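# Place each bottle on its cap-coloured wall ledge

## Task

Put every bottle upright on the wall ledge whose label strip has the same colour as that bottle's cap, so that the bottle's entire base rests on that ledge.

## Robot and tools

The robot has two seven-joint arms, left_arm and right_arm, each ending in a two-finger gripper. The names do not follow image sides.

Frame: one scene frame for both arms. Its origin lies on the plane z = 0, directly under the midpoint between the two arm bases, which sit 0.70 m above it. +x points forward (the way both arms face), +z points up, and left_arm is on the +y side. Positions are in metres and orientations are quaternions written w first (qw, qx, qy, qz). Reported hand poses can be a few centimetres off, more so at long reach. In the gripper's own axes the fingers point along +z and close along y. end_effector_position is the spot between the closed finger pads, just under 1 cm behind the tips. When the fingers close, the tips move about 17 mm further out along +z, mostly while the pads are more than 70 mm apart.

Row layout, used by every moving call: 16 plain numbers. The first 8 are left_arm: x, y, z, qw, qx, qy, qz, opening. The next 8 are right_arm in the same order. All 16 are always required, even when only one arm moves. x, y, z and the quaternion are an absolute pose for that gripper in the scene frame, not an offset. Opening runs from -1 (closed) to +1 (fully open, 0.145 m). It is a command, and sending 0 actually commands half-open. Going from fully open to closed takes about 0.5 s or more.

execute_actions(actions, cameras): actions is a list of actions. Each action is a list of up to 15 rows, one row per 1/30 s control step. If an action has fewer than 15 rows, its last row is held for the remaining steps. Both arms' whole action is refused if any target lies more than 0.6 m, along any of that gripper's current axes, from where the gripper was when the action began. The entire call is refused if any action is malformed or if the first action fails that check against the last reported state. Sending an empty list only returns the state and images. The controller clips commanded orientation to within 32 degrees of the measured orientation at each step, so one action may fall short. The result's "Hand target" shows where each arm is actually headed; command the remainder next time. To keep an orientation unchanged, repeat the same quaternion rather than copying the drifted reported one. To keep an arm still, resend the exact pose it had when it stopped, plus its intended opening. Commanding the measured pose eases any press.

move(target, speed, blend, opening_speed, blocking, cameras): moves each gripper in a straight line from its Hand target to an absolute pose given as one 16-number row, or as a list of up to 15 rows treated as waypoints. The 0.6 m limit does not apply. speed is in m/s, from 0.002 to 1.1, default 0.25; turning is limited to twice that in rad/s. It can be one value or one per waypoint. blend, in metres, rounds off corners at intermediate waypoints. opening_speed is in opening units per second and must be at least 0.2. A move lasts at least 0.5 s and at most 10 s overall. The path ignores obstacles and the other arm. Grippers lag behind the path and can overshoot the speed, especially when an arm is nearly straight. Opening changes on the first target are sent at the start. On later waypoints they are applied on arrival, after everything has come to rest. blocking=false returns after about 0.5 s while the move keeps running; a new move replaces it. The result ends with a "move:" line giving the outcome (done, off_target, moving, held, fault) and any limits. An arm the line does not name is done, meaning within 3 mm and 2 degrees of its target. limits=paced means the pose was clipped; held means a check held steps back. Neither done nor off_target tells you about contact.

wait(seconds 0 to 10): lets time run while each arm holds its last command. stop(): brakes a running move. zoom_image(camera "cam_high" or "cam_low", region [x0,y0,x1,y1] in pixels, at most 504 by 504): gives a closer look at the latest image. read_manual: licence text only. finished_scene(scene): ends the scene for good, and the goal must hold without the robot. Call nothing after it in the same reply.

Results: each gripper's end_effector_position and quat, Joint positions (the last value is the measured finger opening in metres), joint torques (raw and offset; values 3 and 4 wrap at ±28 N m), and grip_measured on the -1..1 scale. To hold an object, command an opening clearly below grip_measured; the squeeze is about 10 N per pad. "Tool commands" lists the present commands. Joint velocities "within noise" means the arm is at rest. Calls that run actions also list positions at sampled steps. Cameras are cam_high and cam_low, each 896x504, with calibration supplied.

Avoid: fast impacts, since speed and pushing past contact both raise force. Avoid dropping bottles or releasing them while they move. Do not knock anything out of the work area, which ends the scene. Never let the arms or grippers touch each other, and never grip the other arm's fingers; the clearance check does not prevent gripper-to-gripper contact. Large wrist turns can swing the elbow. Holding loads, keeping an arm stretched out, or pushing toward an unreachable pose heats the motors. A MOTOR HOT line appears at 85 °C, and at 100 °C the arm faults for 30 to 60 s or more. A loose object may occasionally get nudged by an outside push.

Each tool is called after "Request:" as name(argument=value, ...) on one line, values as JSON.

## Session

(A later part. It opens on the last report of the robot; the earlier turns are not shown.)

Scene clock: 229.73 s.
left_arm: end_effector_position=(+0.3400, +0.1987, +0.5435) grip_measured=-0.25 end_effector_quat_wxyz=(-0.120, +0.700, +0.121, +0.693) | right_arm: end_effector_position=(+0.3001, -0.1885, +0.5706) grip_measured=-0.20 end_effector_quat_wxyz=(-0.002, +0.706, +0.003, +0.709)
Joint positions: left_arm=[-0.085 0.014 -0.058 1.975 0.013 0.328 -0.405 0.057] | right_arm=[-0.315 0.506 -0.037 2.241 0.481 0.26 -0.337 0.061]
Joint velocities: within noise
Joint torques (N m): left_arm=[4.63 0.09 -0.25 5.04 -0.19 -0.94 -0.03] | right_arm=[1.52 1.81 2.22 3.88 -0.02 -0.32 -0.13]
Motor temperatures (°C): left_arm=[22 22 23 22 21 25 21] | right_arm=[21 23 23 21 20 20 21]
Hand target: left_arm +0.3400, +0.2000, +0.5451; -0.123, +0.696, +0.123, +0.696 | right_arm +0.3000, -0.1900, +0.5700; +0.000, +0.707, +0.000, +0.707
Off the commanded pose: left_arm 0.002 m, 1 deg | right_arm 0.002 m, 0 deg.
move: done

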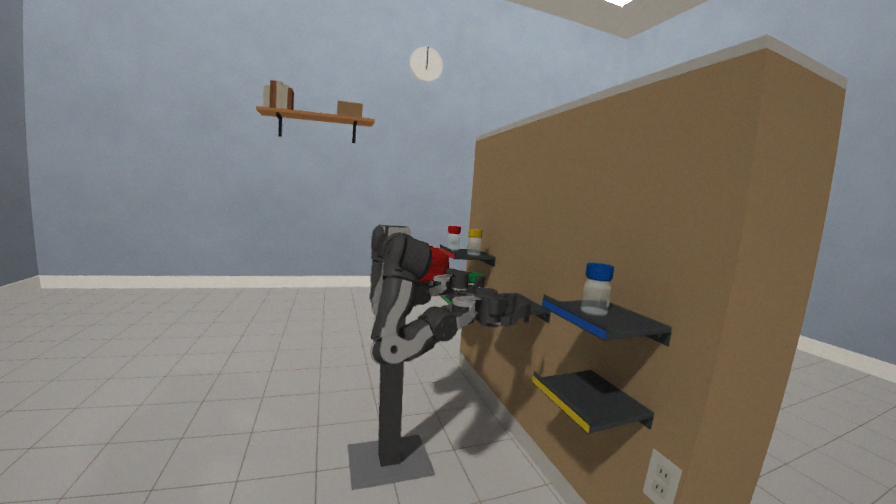

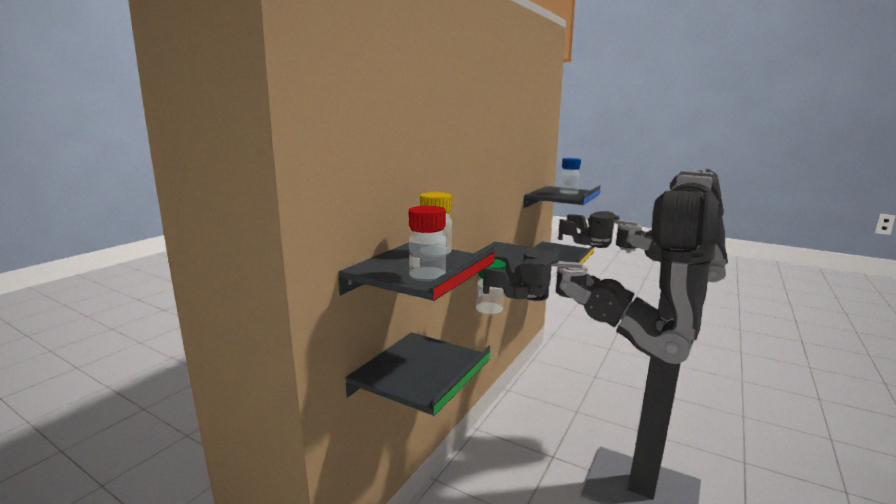

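Request:
move(target=[[0.36,0.30,0.542,-0.1737,0.6855,0.1737,0.6855,-0.45,0.30,-0.19,0.57,0,0.7071,0,0.7071,-0.2],[0.368,0.40,0.54,-0.1737,0.6855,0.1737,0.6855,-0.45,0.30,-0.19,0.57,0,0.7071,0,0.7071,-0.2],[0.368,0.40,0.518,-0.1737,0.6855,0.1737,0.6855,-0.45,0.30,-0.19,0.57,0,0.7071,0,0.7071,-0.2],[0.368,0.40,0.503,-0.1737,0.6855,0.1737,0.6855,-0.45,0.30,-0.19,0.57,0,0.7071,0,0.7071,-0.2]], speed=[0.2,0.2,0.1,0.03], blend=[0.03,0.01,0,0])

Request:
zoom_image(camera="cam_low", region=[340, 150, 620, 420])

Scene clock: 250.23 s.
left_arm: end_effector_position=(+0.3679, +0.4015, +0.5096) grip_measured=-0.25 end_effector_quat_wxyz=(-0.177, +0.679, +0.173, +0.691) | right_arm: end_effector_position=(+0.3001, -0.1885, +0.5706) grip_measured=-0.20 end_effector_quat_wxyz=(-0.002, +0.706, +0.003, +0.709)
Joint positions: left_arm=[0.128 0.398 0.348 1.356 0.32 0.032 -0.1 0.057] | right_arm=[-0.315 0.506 -0.037 2.241 0.481 0.26 -0.337 0.061]
Joint velocities: within noise
Joint torques (N m): left_arm=[5.31 4.13 0.08 3.52 0.16 -0.5 0.17] | right_arm=[1.44 2.02 2.28 3.96 -0.01 -0.3 -0.12]
Motor temperatures (°C): left_arm=[22 22 23 23 21 25 21] | right_arm=[21 23 22 21 20 20 21]
Hand target: left_arm +0.3679, +0.4000, +0.5031; -0.174, +0.685, +0.174, +0.685 | right_arm +0.3000, -0.1900, +0.5700; +0.000, +0.707, +0.000, +0.707
Off the commanded pose: left_arm 0.007 m, 1 deg | right_arm 0.002 m, 0 deg.
move: off_target (left_arm)

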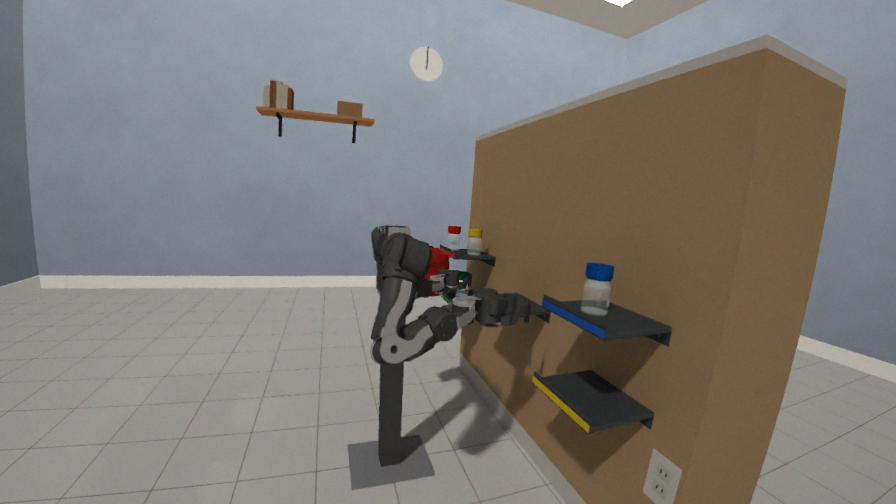

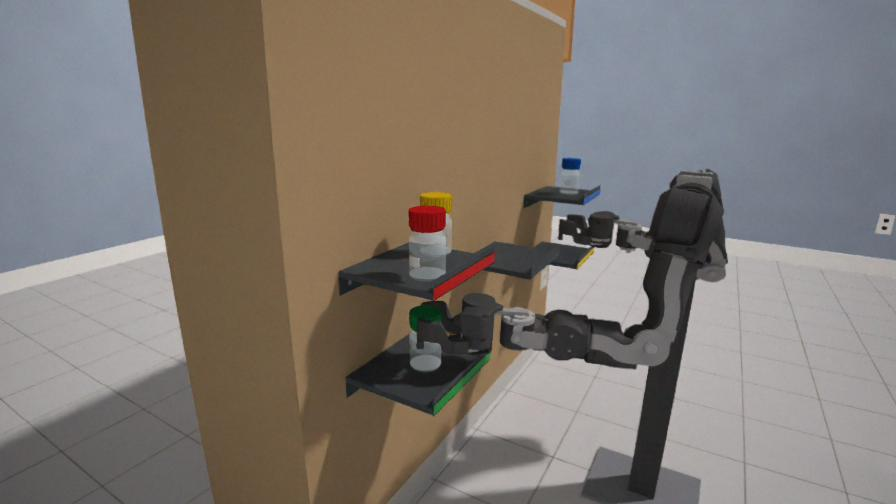

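Scaled by 1.800 from the camera's 896x504 image, which has a finer 1280x720 frame.

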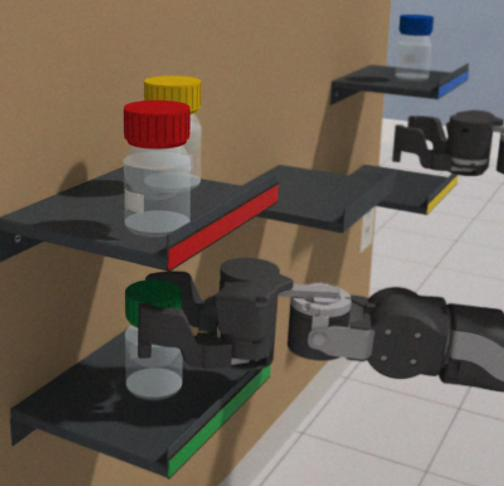

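Request:
move(target=[[0.368,0.40,0.508,-0.1737,0.6855,0.1737,0.6855,-0.45,0.30,-0.19,0.57,0,0.7071,0,0.7071,-0.2],[0.368,0.40,0.508,-0.1737,0.6855,0.1737,0.6855,0.25,0.30,-0.19,0.57,0,0.7071,0,0.7071,-0.2],[0.253,0.337,0.513,-0.1737,0.6855,0.1737,0.6855,0.1,0.30,-0.19,0.57,0,0.7071,0,0.7071,-0.2],[0.25,0.26,0.62,-0.15,0.691,0.15,0.691,0.1,0.30,-0.19,0.57,0,0.7071,0,0.7071,-0.2],[0.295,0.288,0.705,-0.183,0.683,0.183,0.683,0.1,0.30,-0.19,0.57,0,0.7071,0,0.7071,-0.2]], speed=0.2, opening_speed=1.2, blend=[0,0,0,0.02,0])

Request:
zoom_image(camera="cam_low", region=[340, 150, 620, 420])

Request:
zoom_image(camera="cam_high", region=[420, 210, 540, 320])

Scene clock: 270.90 s.
left_arm: end_effector_position=(+0.2947, +0.2874, +0.7057) grip_measured=+0.10 end_effector_quat_wxyz=(-0.180, +0.682, +0.183, +0.685) | right_arm: end_effector_position=(+0.3001, -0.1885, +0.5706) grip_measured=-0.20 end_effector_quat_wxyz=(-0.002, +0.706, +0.003, +0.709)
Joint positions: left_arm=[0.298 0.814 0.064 2.381 1.268 0.781 -1.296 0.083] | right_arm=[-0.315 0.506 -0.037 2.241 0.481 0.26 -0.337 0.061]
Joint velocities: within noise
Joint torques (N m): left_arm=[5 4.29 0.8 1.17 -0.2 -0.19 -0.05] | right_arm=[1.52 1.91 2.21 3.93 0.02 -0.3 -0.13]
Motor temperatures (°C): left_arm=[22 23 22 23 21 25 21] | right_arm=[21 23 22 21 20 20 21]
Hand target: left_arm +0.2950, +0.2879, +0.7050; -0.183, +0.683, +0.183, +0.683 | right_arm +0.3000, -0.1900, +0.5700; +0.000, +0.707, +0.000, +0.707
Off the commanded pose: left_arm 0.001 m, 0 deg | right_arm 0.002 m, 0 deg.
joint sent to its limit (left arm) — joint 6 (wrist pitch), upper limit. The joint targets still meet the commanded pose.
move: done

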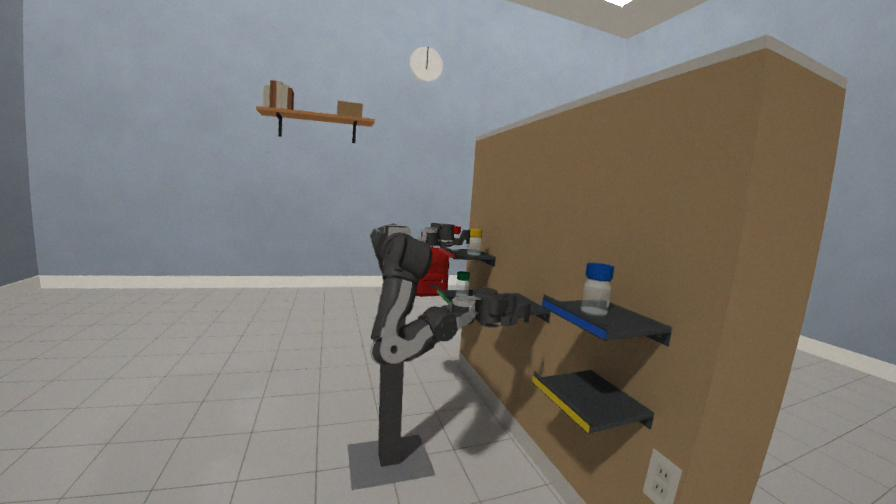

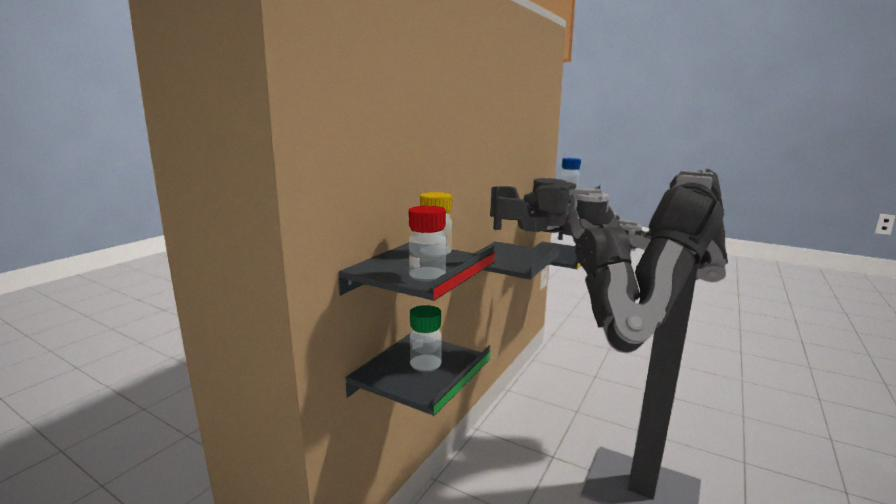

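Scaled by 1.800 from the camera's 896x504 image, which has a finer 1280x720 frame.

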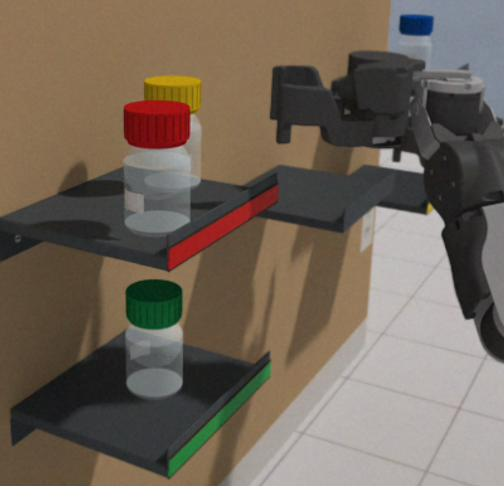

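Scaled by 4.200 from the camera's 896x504 image, which has a finer 1280x720 frame.

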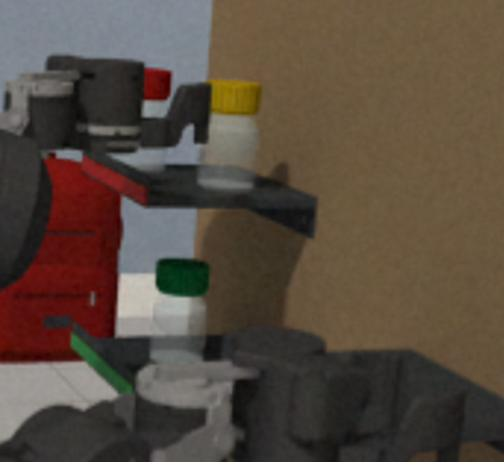

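Request:
move(target=[[0.383,0.341,0.703,-0.183,0.683,0.183,0.683,0.1,0.30,-0.19,0.57,0,0.7071,0,0.7071,-0.2]], speed=0.12)

Request:
zoom_image(camera="cam_low", region=[380, 150, 560, 300])

Request:
zoom_image(camera="cam_high", region=[420, 210, 540, 320])

Scene clock: 280.10 s.
left_arm: end_effector_position=(+0.3822, +0.3421, +0.7038) grip_measured=+0.10 end_effector_quat_wxyz=(-0.185, +0.682, +0.185, +0.683) | right_arm: end_effector_position=(+0.3001, -0.1885, +0.5706) grip_measured=-0.20 end_effector_quat_wxyz=(-0.002, +0.706, +0.003, +0.709)
Joint positions: left_arm=[0.582 0.897 -0.158 1.843 1.088 0.597 -0.908 0.083] | right_arm=[-0.315 0.506 -0.037 2.241 0.481 0.26 -0.337 0.061]
Joint velocities: within noise
Joint torques (N m): left_arm=[7.03 4.39 1.74 2.41 -0.24 -0.51 0.23] | right_arm=[1.54 1.91 2.35 3.95 0 -0.3 -0.15]
Motor temperatures (°C): left_arm=[22 23 22 23 21 25 21] | right_arm=[21 23 22 21 20 20 21]
Hand target: left_arm +0.3830, +0.3410, +0.7030; -0.183, +0.683, +0.183, +0.683 | right_arm +0.3000, -0.1900, +0.5700; +0.000, +0.707, +0.000, +0.707
Off the commanded pose: left_arm 0.002 m, 0 deg | right_arm 0.002 m, 0 deg.
move: done

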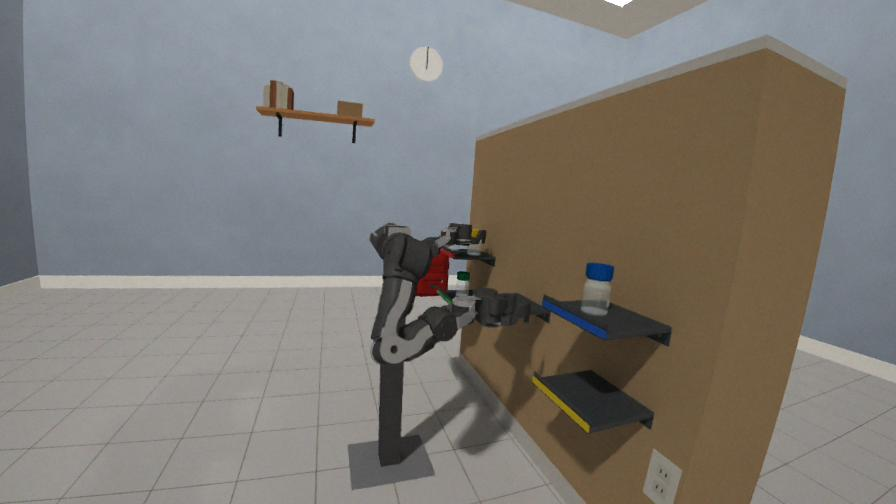

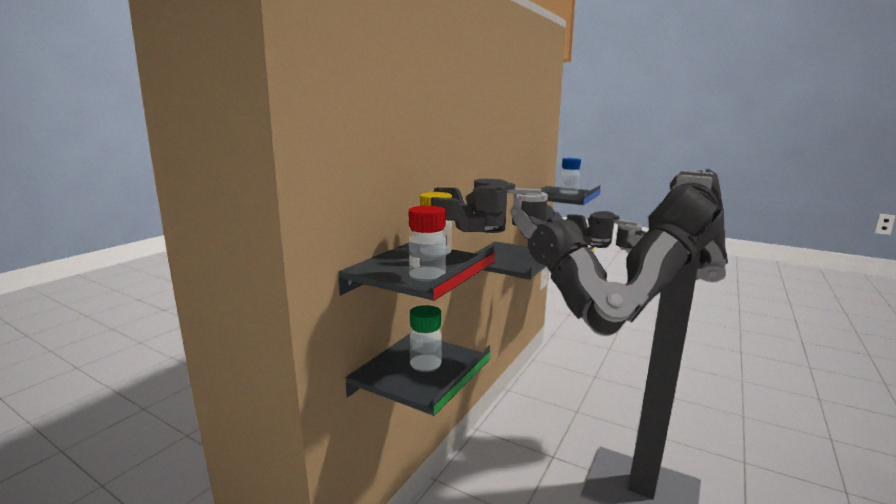

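Scaled by 2.800 from the camera's 896x504 image, which has a finer 1280x720 frame.

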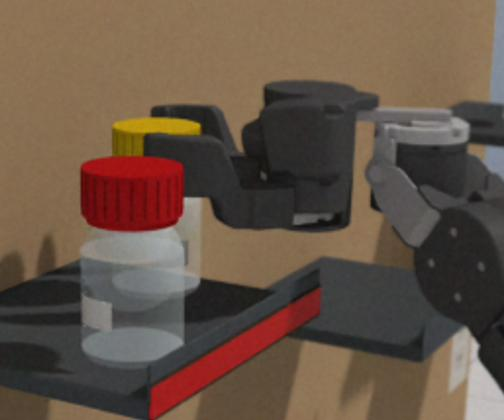

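Scaled by 4.200 from the camera's 896x504 image, which has a finer 1280x720 frame.

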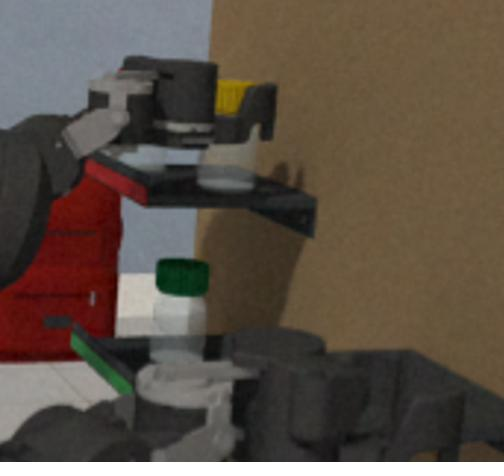

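Request:
move(target=[[0.383,0.341,0.703,-0.183,0.683,0.183,0.683,-0.45,0.30,-0.19,0.57,0,0.7071,0,0.7071,-0.2],[0.383,0.337,0.738,-0.183,0.683,0.183,0.683,-0.45,0.30,-0.19,0.57,0,0.7071,0,0.7071,-0.2],[0.355,0.20,0.73,0,0.7071,0,0.7071,-0.45,0.30,-0.19,0.57,0,0.7071,0,0.7071,-0.2],[0.375,0.0,0.65,0.1737,0.6855,-0.1737,0.6855,-0.45,0.30,-0.19,0.57,0,0.7071,0,0.7071,-0.2]], speed=0.18, opening_speed=1.2, blend=[0,0.02,0.03,0])

Request:
zoom_image(camera="cam_low", region=[400, 140, 640, 320])

Scene clock: 296.93 s.
left_arm: end_effector_position=(+0.3745, +0.0000, +0.6471) grip_measured=-0.25 end_effector_quat_wxyz=(+0.172, +0.690, -0.175, +0.681) | right_arm: end_effector_position=(+0.3001, -0.1885, +0.5706) grip_measured=-0.20 end_effector_quat_wxyz=(-0.002, +0.706, +0.003, +0.709)
Joint positions: left_arm=[0.754 0.431 -0.832 1.934 0.932 0.484 -0.567 0.057] | right_arm=[-0.315 0.506 -0.037 2.241 0.481 0.26 -0.337 0.061]
Joint velocities: within noise
Joint torques (N m): left_arm=[8.58 -0.22 2.52 2.82 -0.29 -0.88 0.2] | right_arm=[1.54 1.86 2.33 3.95 -0.01 -0.29 -0.14]
Motor temperatures (°C): left_arm=[24 23 23 22 22 25 21] | right_arm=[21 23 22 21 20 20 21]
Hand target: left_arm +0.3750, +0.0000, +0.6499; +0.174, +0.686, -0.174, +0.685 | right_arm +0.3000, -0.1900, +0.5700; +0.000, +0.707, +0.000, +0.707
Off the commanded pose: left_arm 0.003 m, 1 deg | right_arm 0.002 m, 0 deg.
move: done; blend cut to 0.0176 m at target 2

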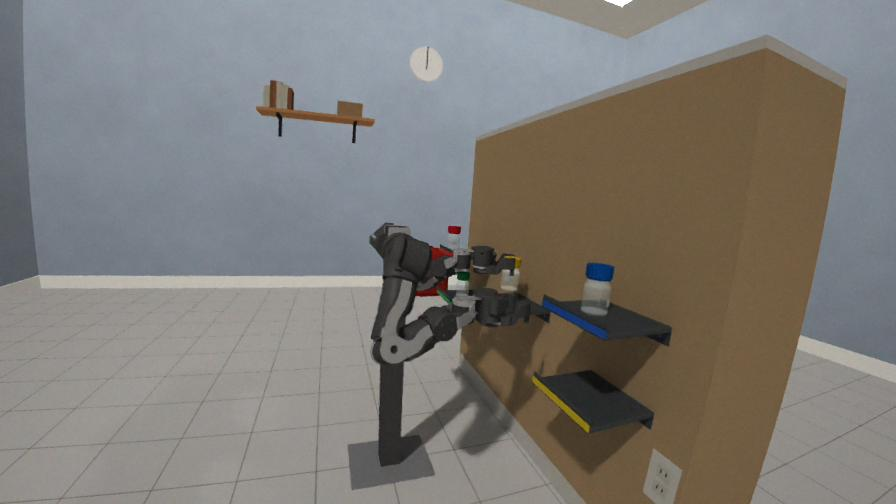

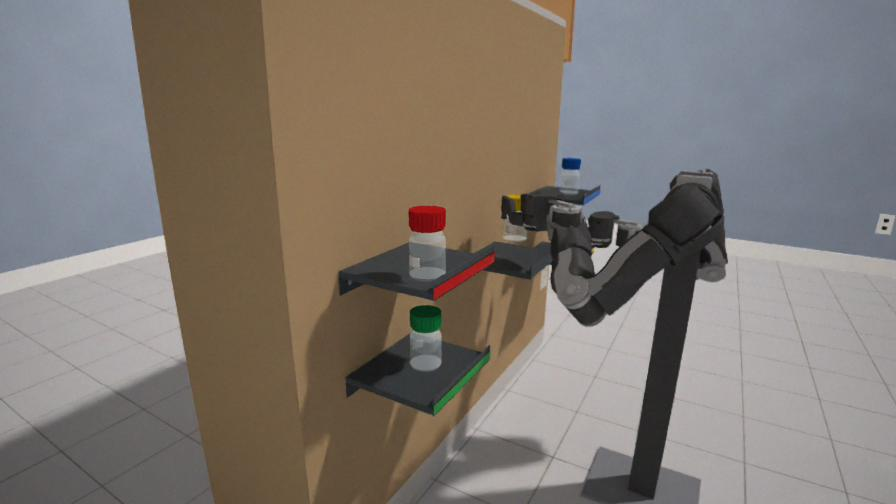

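Scaled by 2.100 from the camera's 896x504 image, which has a finer 1280x720 frame.

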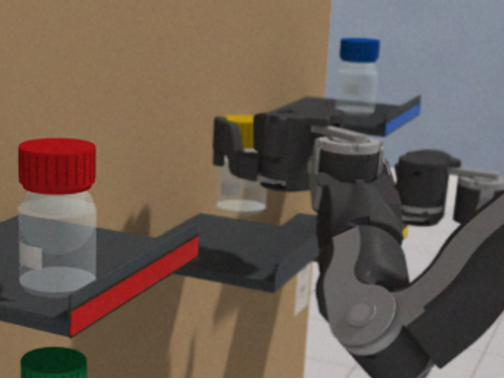

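Request:
move(target=[[0.38,0.0,0.615,0.1737,0.6855,-0.1737,0.6855,-0.45,0.30,-0.19,0.57,0,0.7071,0,0.7071,-0.2],[0.38,0.0,0.597,0.1737,0.6855,-0.1737,0.6855,-0.45,0.30,-0.19,0.57,0,0.7071,0,0.7071,-0.2]], speed=[0.12,0.03])

Scene clock: 321.83 s.
left_arm: end_effector_position=(+0.3802, +0.0006, +0.6050) grip_measured=-0.25 end_effector_quat_wxyz=(+0.175, +0.677, -0.169, +0.694) | right_arm: end_effector_position=(+0.3001, -0.1885, +0.5706) grip_measured=-0.20 end_effector_quat_wxyz=(-0.002, +0.706, +0.003, +0.709)
Joint positions: left_arm=[0.662 0.457 -0.914 1.83 0.805 0.257 -0.489 0.057] | right_arm=[-0.315 0.506 -0.037 2.241 0.481 0.26 -0.337 0.061]
Joint velocities: within noise
Joint torques (N m): left_arm=[6.32 0.46 1.01 2.25 0.03 -0.32 0.2] | right_arm=[1.49 1.89 2.18 3.89 -0.01 -0.29 -0.15]
Motor temperatures (°C): left_arm=[25 22 23 22 22 25 21] | right_arm=[21 23 22 21 20 20 21]
Hand target: left_arm +0.3799, +0.0001, +0.5970; +0.174, +0.685, -0.174, +0.685 | right_arm +0.3000, -0.1900, +0.5700; +0.000, +0.707, +0.000, +0.707
Off the commanded pose: left_arm 0.008 m, 2 deg | right_arm 0.002 m, 0 deg.
move: off_target (left_arm)

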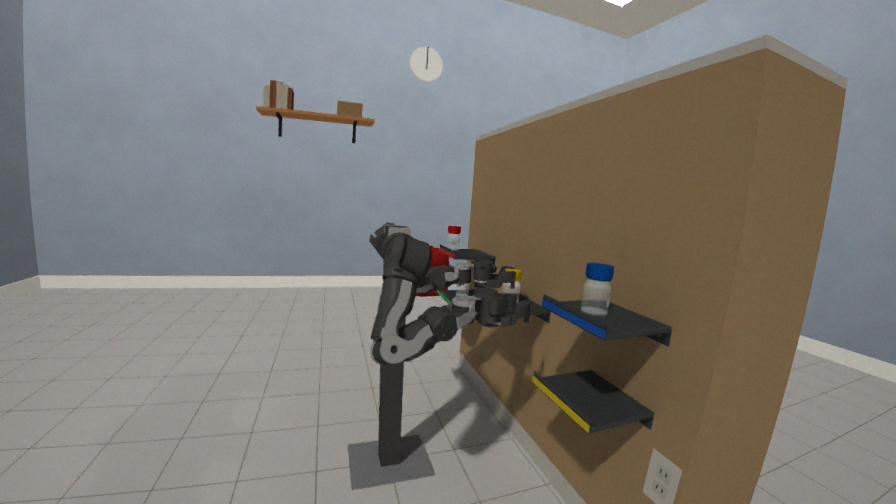

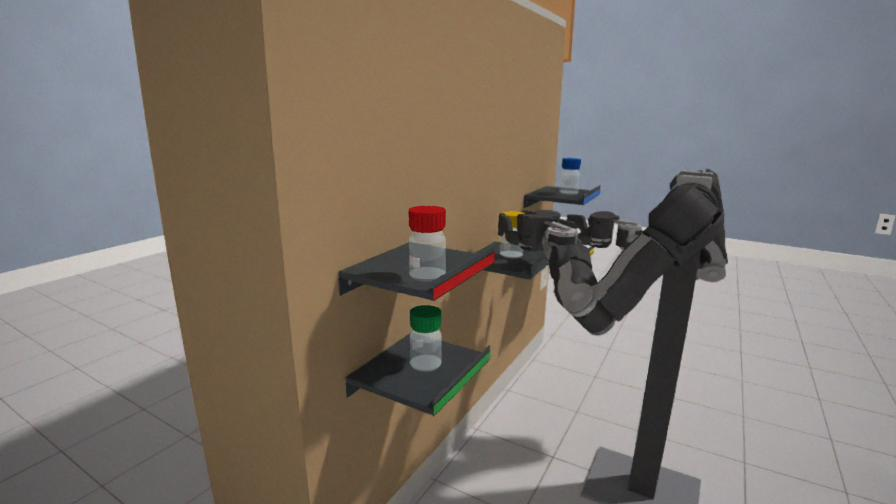

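Request:
move(target=[[0.38,0.0,0.603,0.1737,0.6855,-0.1737,0.6855,0.25,0.30,-0.19,0.57,0,0.7071,0,0.7071,-0.2],[0.29,0.048,0.605,0.1737,0.6855,-0.1737,0.6855,0.25,0.30,-0.19,0.57,0,0.7071,0,0.7071,-0.2],[0.29,0.19,0.61,0.1228,0.6964,-0.1228,0.6964,0.25,0.30,-0.18,0.605,0,0.7071,0,0.7071,0.3]], speed=[0.03,0.12,0.2], opening_speed=1.2)

Scene clock: 334.40 s.
left_arm: end_effector_position=(+0.2905, +0.1904, +0.6115) grip_measured=+0.25 end_effector_quat_wxyz=(+0.120, +0.695, -0.123, +0.698) | right_arm: end_effector_position=(+0.3001, -0.1793, +0.6051) grip_measured=+0.30 end_effector_quat_wxyz=(-0.001, +0.706, +0.002, +0.708)
Joint positions: left_arm=[-0.051 1.688 -0.561 2.261 1.239 -0.542 -0.407 0.094] | right_arm=[-0.205 0.486 -0.036 2.356 0.527 0.473 -0.403 0.098]
Joint velocities: within noise
Joint torques (N m): left_arm=[2.89 4.81 1.78 1.5 0.01 -0.67 0.23] | right_arm=[1.83 1.73 1.78 3.63 -0.06 -0.28 -0.11]
Motor temperatures (°C): left_arm=[24 22 23 22 21 25 21] | right_arm=[21 23 22 21 20 20 21]
Hand target: left_arm +0.2900, +0.1900, +0.6100; +0.123, +0.696, -0.123, +0.696 | right_arm +0.3000, -0.1801, +0.6049; +0.000, +0.707, +0.000, +0.707
Off the commanded pose: left_arm 0.002 m, 0 deg | right_arm 0.001 m, 0 deg.
move: done

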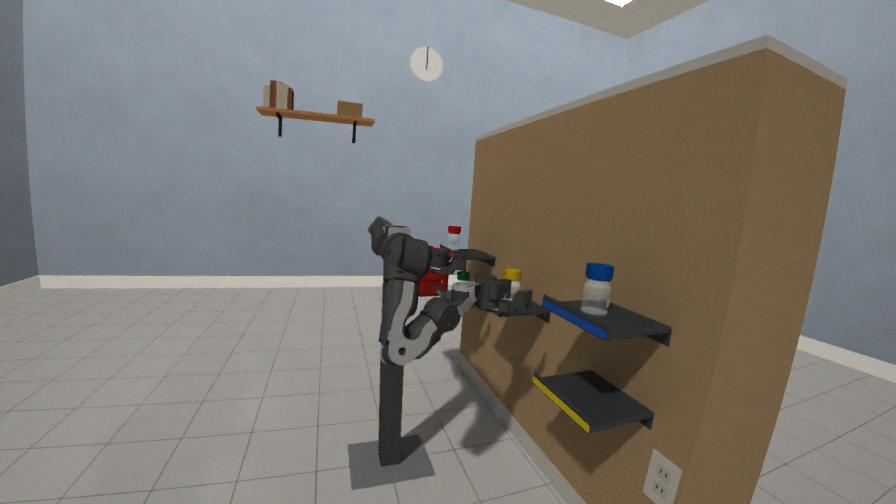

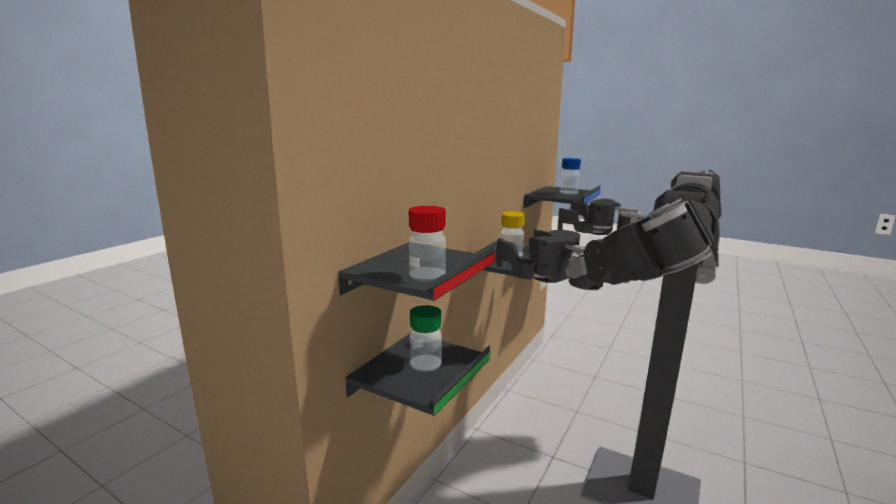

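Request:
move(target=[[0.295,-0.10,0.605,0.1228,0.6964,-0.1228,0.6964,0.25,0,0,0,0,0,0,0,0]], speed=0.15)

the call gives right_arm/qw, right_arm/qx, right_arm/qy, right_arm/qz that name no orientation (all zero or nearly, or too large to normalise), so nothing of the call was run. Give a quaternion of ordinary size, such as one of length 1.
Scene clock: 338.87 s.
left_arm: end_effector_position=(+0.2905, +0.1904, +0.6115) grip_measured=+0.25 end_effector_quat_wxyz=(+0.120, +0.695, -0.123, +0.698) | right_arm: end_effector_position=(+0.3001, -0.1793, +0.6051) grip_measured=+0.30 end_effector_quat_wxyz=(-0.001, +0.706, +0.002, +0.708)
Joint positions: left_arm=[-0.051 1.688 -0.561 2.261 1.239 -0.542 -0.407 0.094] | right_arm=[-0.205 0.486 -0.036 2.356 0.527 0.473 -0.403 0.098]
Joint velocities: within noise
Joint torques (N m): left_arm=[2.86 4.81 1.78 1.51 0.01 -0.67 0.23] | right_arm=[1.96 1.73 1.77 3.7 -0.06 -0.31 -0.12]
Motor temperatures (°C): left_arm=[24 22 23 22 21 25 21] | right_arm=[21 23 22 21 20 20 21]
Hand target: left_arm +0.2900, +0.1900, +0.6100; +0.123, +0.696, -0.123, +0.696 | right_arm +0.3000, -0.1801, +0.6049; +0.000, +0.707, +0.000, +0.707
Tool commands: left_gripper/opening=+0.25 right_gripper/opening=+0.3
Off the commanded pose: left_arm 0.002 m, 0 deg | right_arm 0.001 m, 0 deg.

Request:
move(target=[[0.29,0.19,0.61,0.1228,0.6964,-0.1228,0.6964,0.25,0.295,-0.10,0.605,-0.2126,0.6744,0.2126,0.6744,0.3],[0.29,0.19,0.61,0.1228,0.6964,-0.1228,0.6964,0.25,0.30,-0.057,0.605,-0.2126,0.6744,0.2126,0.6744,0.3],[0.29,0.19,0.61,0.1228,0.6964,-0.1228,0.6964,0.25,0.345,-0.0245,0.605,-0.2126,0.6744,0.2126,0.6744,0.3],[0.29,0.19,0.61,0.1228,0.6964,-0.1228,0.6964,0.25,0.38,0.0,0.605,-0.2126,0.6744,0.2126,0.6744,0.3]], speed=[0.15,0.12,0.1,0.08])

Request:
move(target=[[0.29,0.19,0.61,0.1228,0.6964,-0.1228,0.6964,0.25,0.38,0.0,0.605,-0.2126,0.6744,0.2126,0.6744,-0.45]], opening_speed=1.2)

Scene clock: 351.97 s.
left_arm: end_effector_position=(+0.2905, +0.1904, +0.6115) grip_measured=+0.25 end_effector_quat_wxyz=(+0.120, +0.695, -0.123, +0.698) | right_arm: end_effector_position=(+0.3809, -0.0015, +0.6056) grip_measured=+0.30 end_effector_quat_wxyz=(-0.211, +0.675, +0.210, +0.675)
Joint positions: left_arm=[-0.051 1.688 -0.561 2.261 1.239 -0.542 -0.407 0.094] | right_arm=[0.47 0.281 -0.554 1.81 0.529 0.469 -0.07 0.098]
Joint velocities: within noise
Joint torques (N m): left_arm=[2.89 4.81 1.78 1.51 0.01 -0.67 0.23] | right_arm=[5.16 -0.3 1.13 3.34 0 -0.56 0.14]
Motor temperatures (°C): left_arm=[23 23 23 22 21 25 21] | right_arm=[21 23 22 21 20 20 21]
Hand target: left_arm +0.2900, +0.1900, +0.6100; +0.123, +0.696, -0.123, +0.696 | right_arm +0.3800, +0.0000, +0.6050; -0.213, +0.674, +0.213, +0.674
Off the commanded pose: left_arm 0.002 m, 0 deg | right_arm 0.002 m, 0 deg.
move: done

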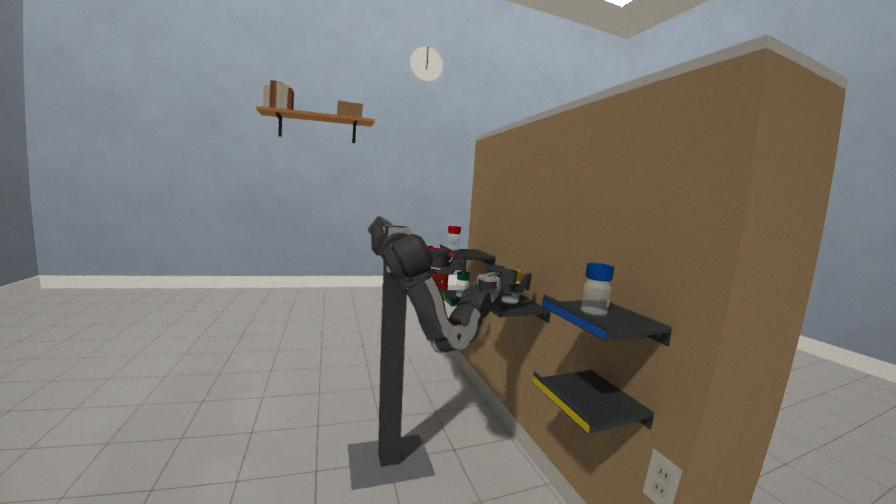

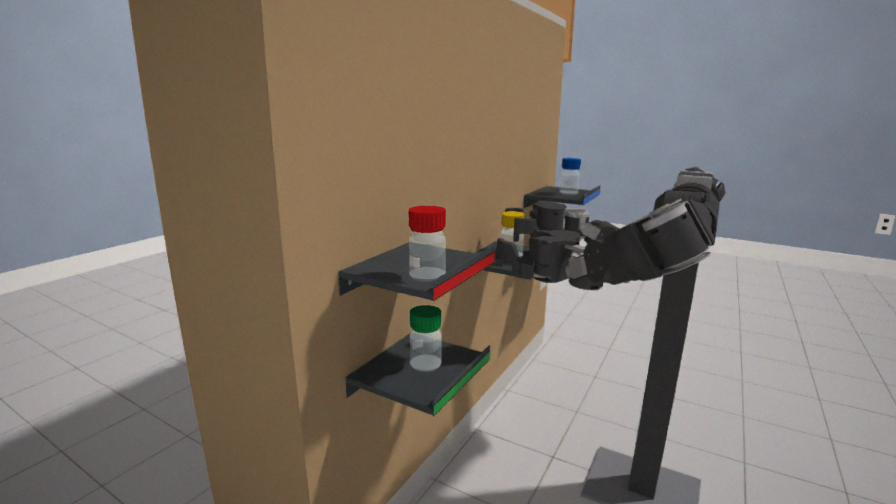

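Scene clock: 352.80 s.
left_arm: end_effector_position=(+0.2905, +0.1904, +0.6115) grip_measured=+0.25 end_effector_quat_wxyz=(+0.120, +0.695, -0.123, +0.698) | right_arm: end_effector_position=(+0.3807, -0.0012, +0.6057) grip_measured=-0.27 end_effector_quat_wxyz=(-0.211, +0.675, +0.210, +0.675)
Joint positions: left_arm=[-0.051 1.688 -0.561 2.261 1.239 -0.542 -0.407 0.094] | right_arm=[0.47 0.281 -0.554 1.81 0.529 0.467 -0.07 0.056]
Joint velocities: within noise
Joint torques (N m): left_arm=[2.89 4.81 1.77 1.5 0.01 -0.67 0.23] | right_arm=[5.24 -0.12 1.26 3.34 0 -0.52 0.1]
Motor temperatures (°C): left_arm=[23 23 23 22 21 25 21] | right_arm=[21 23 22 21 20 20 21]
Hand target: left_arm +0.2900, +0.1900, +0.6100; +0.123, +0.696, -0.123, +0.696 | right_arm +0.3800, +0.0000, +0.6050; -0.213, +0.674, +0.213, +0.674
Off the commanded pose: left_arm 0.002 m, 0 deg | right_arm 0.002 m, 0 deg.
move: done

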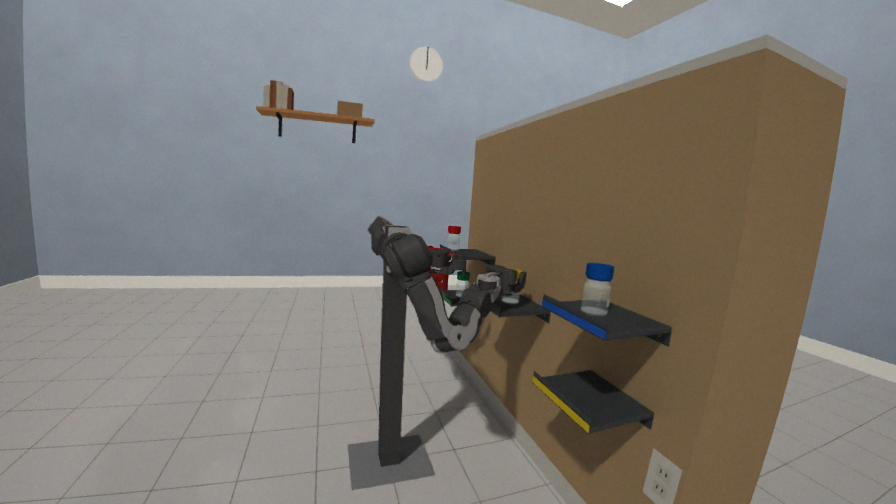

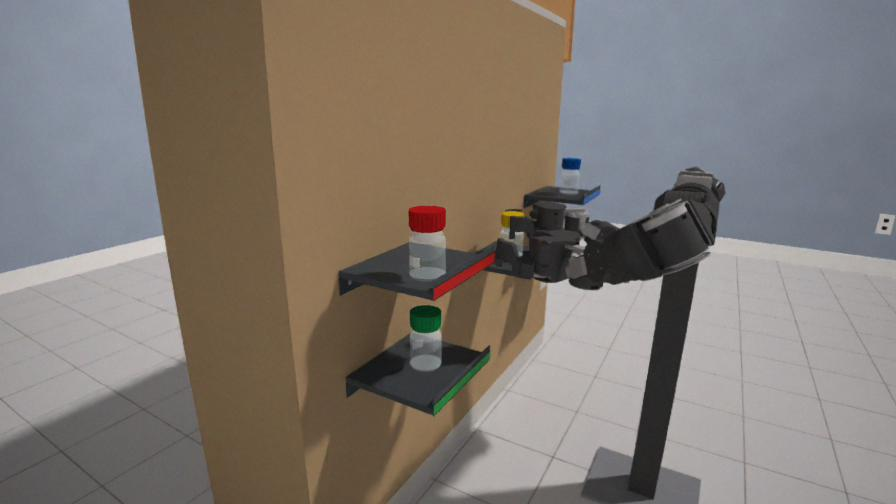

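Request:
move(target=[[0.29,0.19,0.61,0.1228,0.6964,-0.1228,0.6964,0.25,0.38,0.0,0.65,-0.2126,0.6744,0.2126,0.6744,-0.45],[0.29,0.19,0.61,0.1228,0.6964,-0.1228,0.6964,0.25,0.33,-0.185,0.648,0,0.7071,0,0.7071,-0.45]], speed=[0.12,0.18])

Request:
move(target=[[0.29,0.19,0.61,0.1228,0.6964,-0.1228,0.6964,0.25,0.34,-0.20,0.545,0.1228,0.6964,-0.1228,0.6964,-0.45],[0.29,0.19,0.61,0.1228,0.6964,-0.1228,0.6964,0.25,0.36,-0.30,0.542,0.1228,0.6964,-0.1228,0.6964,-0.45],[0.29,0.19,0.61,0.1228,0.6964,-0.1228,0.6964,0.25,0.365,-0.395,0.54,0.1737,0.6855,-0.1737,0.6855,-0.45]], speed=[0.12,0.15,0.15])

Scene clock: 368.67 s.
left_arm: end_effector_position=(+0.2905, +0.1904, +0.6115) grip_measured=+0.25 end_effector_quat_wxyz=(+0.120, +0.695, -0.123, +0.698) | right_arm: end_effector_position=(+0.3308, -0.1843, +0.6464) grip_measured=-0.27 end_effector_quat_wxyz=(-0.002, +0.709, +0.001, +0.706)
Joint positions: left_arm=[-0.051 1.688 -0.561 2.261 1.239 -0.542 -0.407 0.094] | right_arm=[0.117 0.396 0.016 2.304 0.571 0.785 -0.354 0.056]
Joint velocities: within noise
Joint torques (N m): left_arm=[2.89 4.81 1.78 1.51 0.01 -0.67 0.23] | right_arm=[3.47 2.36 1.65 3.89 -0.03 -0.34 -0.12]
Motor temperatures (°C): left_arm=[23 23 23 21 21 25 21] | right_arm=[22 23 22 21 20 20 21]
Hand target: left_arm +0.2900, +0.1900, +0.6100; +0.123, +0.696, -0.123, +0.696 | right_arm +0.3300, -0.1850, +0.6480; +0.000, +0.707, +0.000, +0.707
Off the commanded pose: left_arm 0.002 m, 0 deg | right_arm 0.002 m, 0 deg.
joint sent to its limit (right arm) — joint 6 (wrist pitch), upper limit. The joint targets still meet the commanded pose.
move: done

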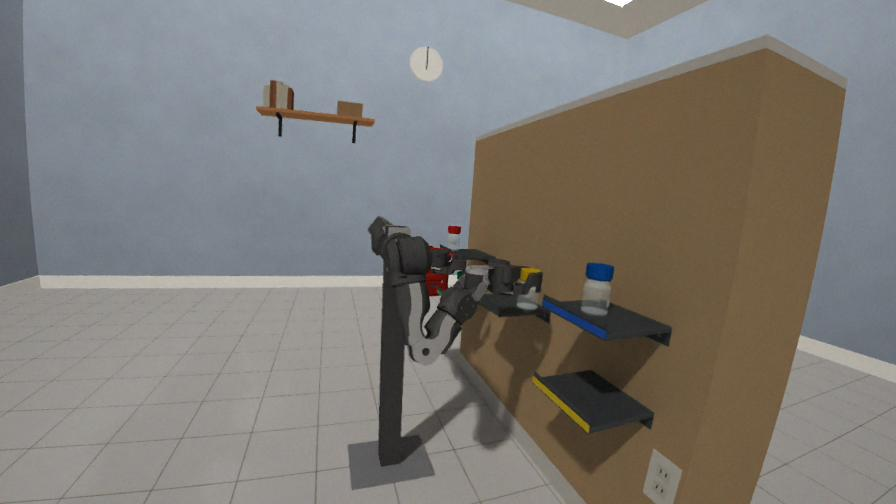

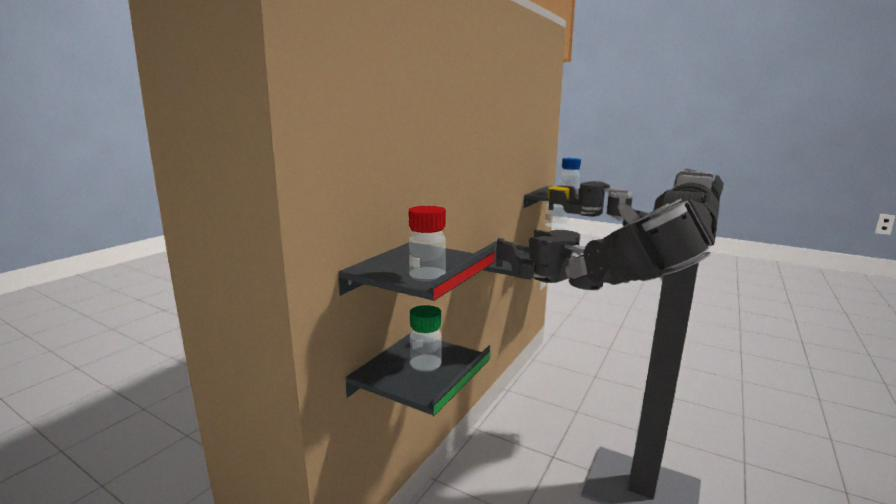

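Scene clock: 371.93 s.
left_arm: end_effector_position=(+0.2905, +0.1904, +0.6115) grip_measured=+0.25 end_effector_quat_wxyz=(+0.120, +0.695, -0.123, +0.698) | right_arm: end_effector_position=(+0.3641, -0.3958, +0.5364) grip_measured=-0.27 end_effector_quat_wxyz=(+0.176, +0.691, -0.175, +0.679)
Joint positions: left_arm=[-0.051 1.688 -0.561 2.261 1.239 -0.542 -0.407 0.094] | right_arm=[0.07 0.538 0.244 1.514 0.505 0.159 -0.261 0.055]
Joint velocities: within noise
Joint torques (N m): left_arm=[2.86 4.81 1.78 1.51 0.01 -0.67 0.23] | right_arm=[4.58 5.42 2.17 4.14 -0.05 -0.8 0.17]
Motor temperatures (°C): left_arm=[22 23 23 21 21 25 21] | right_arm=[22 23 22 21 20 20 21]
Hand target: left_arm +0.2900, +0.1900, +0.6100; +0.123, +0.696, -0.123, +0.696 | right_arm +0.3650, -0.3950, +0.5400; +0.174, +0.686, -0.174, +0.685
Off the commanded pose: left_arm 0.002 m, 0 deg | right_arm 0.004 m, 1 deg.
move: off_target (right_arm)

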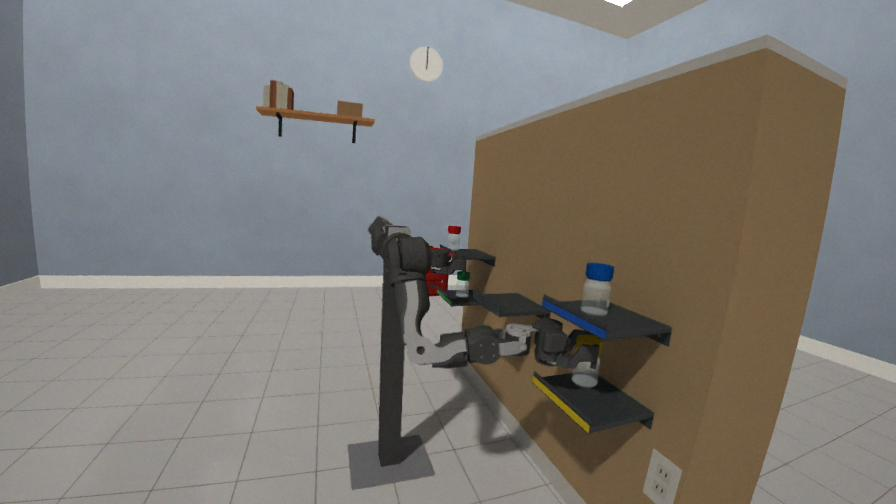

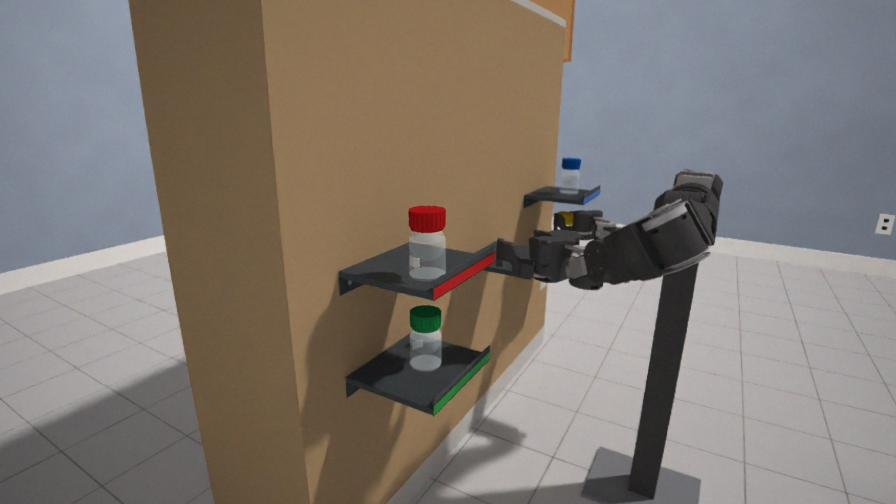

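Request:
move(target=[[0.29,0.19,0.61,0.1228,0.6964,-0.1228,0.6964,0.25,0.365,-0.395,0.52,0.1737,0.6855,-0.1737,0.6855,-0.45],[0.29,0.19,0.61,0.1228,0.6964,-0.1228,0.6964,0.25,0.365,-0.395,0.502,0.1737,0.6855,-0.1737,0.6855,-0.45]], speed=[0.1,0.03])

Scene clock: 377.50 s.
left_arm: end_effector_position=(+0.2905, +0.1904, +0.6115) grip_measured=+0.25 end_effector_quat_wxyz=(+0.120, +0.695, -0.123, +0.698) | right_arm: end_effector_position=(+0.3648, -0.3973, +0.5093) grip_measured=-0.27 end_effector_quat_wxyz=(+0.178, +0.677, -0.173, +0.692)
Joint positions: left_arm=[-0.051 1.688 -0.561 2.261 1.239 -0.542 -0.407 0.094] | right_arm=[0.071 0.508 0.209 1.382 0.471 -0.018 -0.23 0.056]
Joint velocities: within noise
Joint torques (N m): left_arm=[2.89 4.84 1.78 1.51 0.01 -0.67 0.23] | right_arm=[3.42 4.02 0.68 2.56 0.11 -0.21 0.13]
Motor temperatures (°C): left_arm=[22 23 23 21 21 25 21] | right_arm=[22 23 22 21 20 20 21]
Hand target: left_arm +0.2900, +0.1900, +0.6100; +0.123, +0.696, -0.123, +0.696 | right_arm +0.3649, -0.3950, +0.5020; +0.174, +0.686, -0.174, +0.685
Off the commanded pose: left_arm 0.002 m, 0 deg | right_arm 0.008 m, 1 deg.
move: off_target (right_arm)

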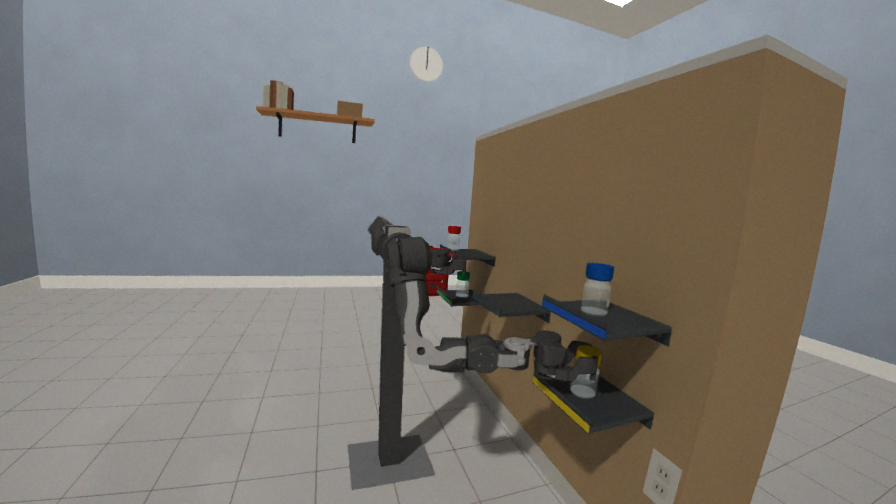

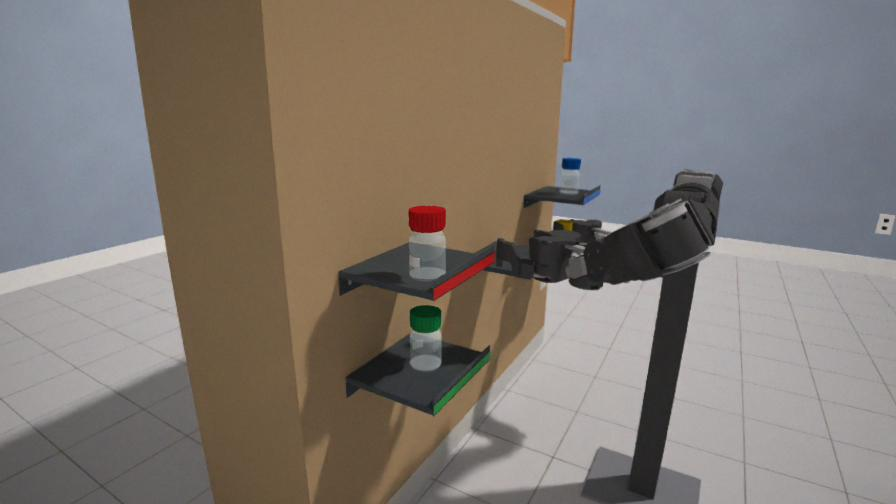

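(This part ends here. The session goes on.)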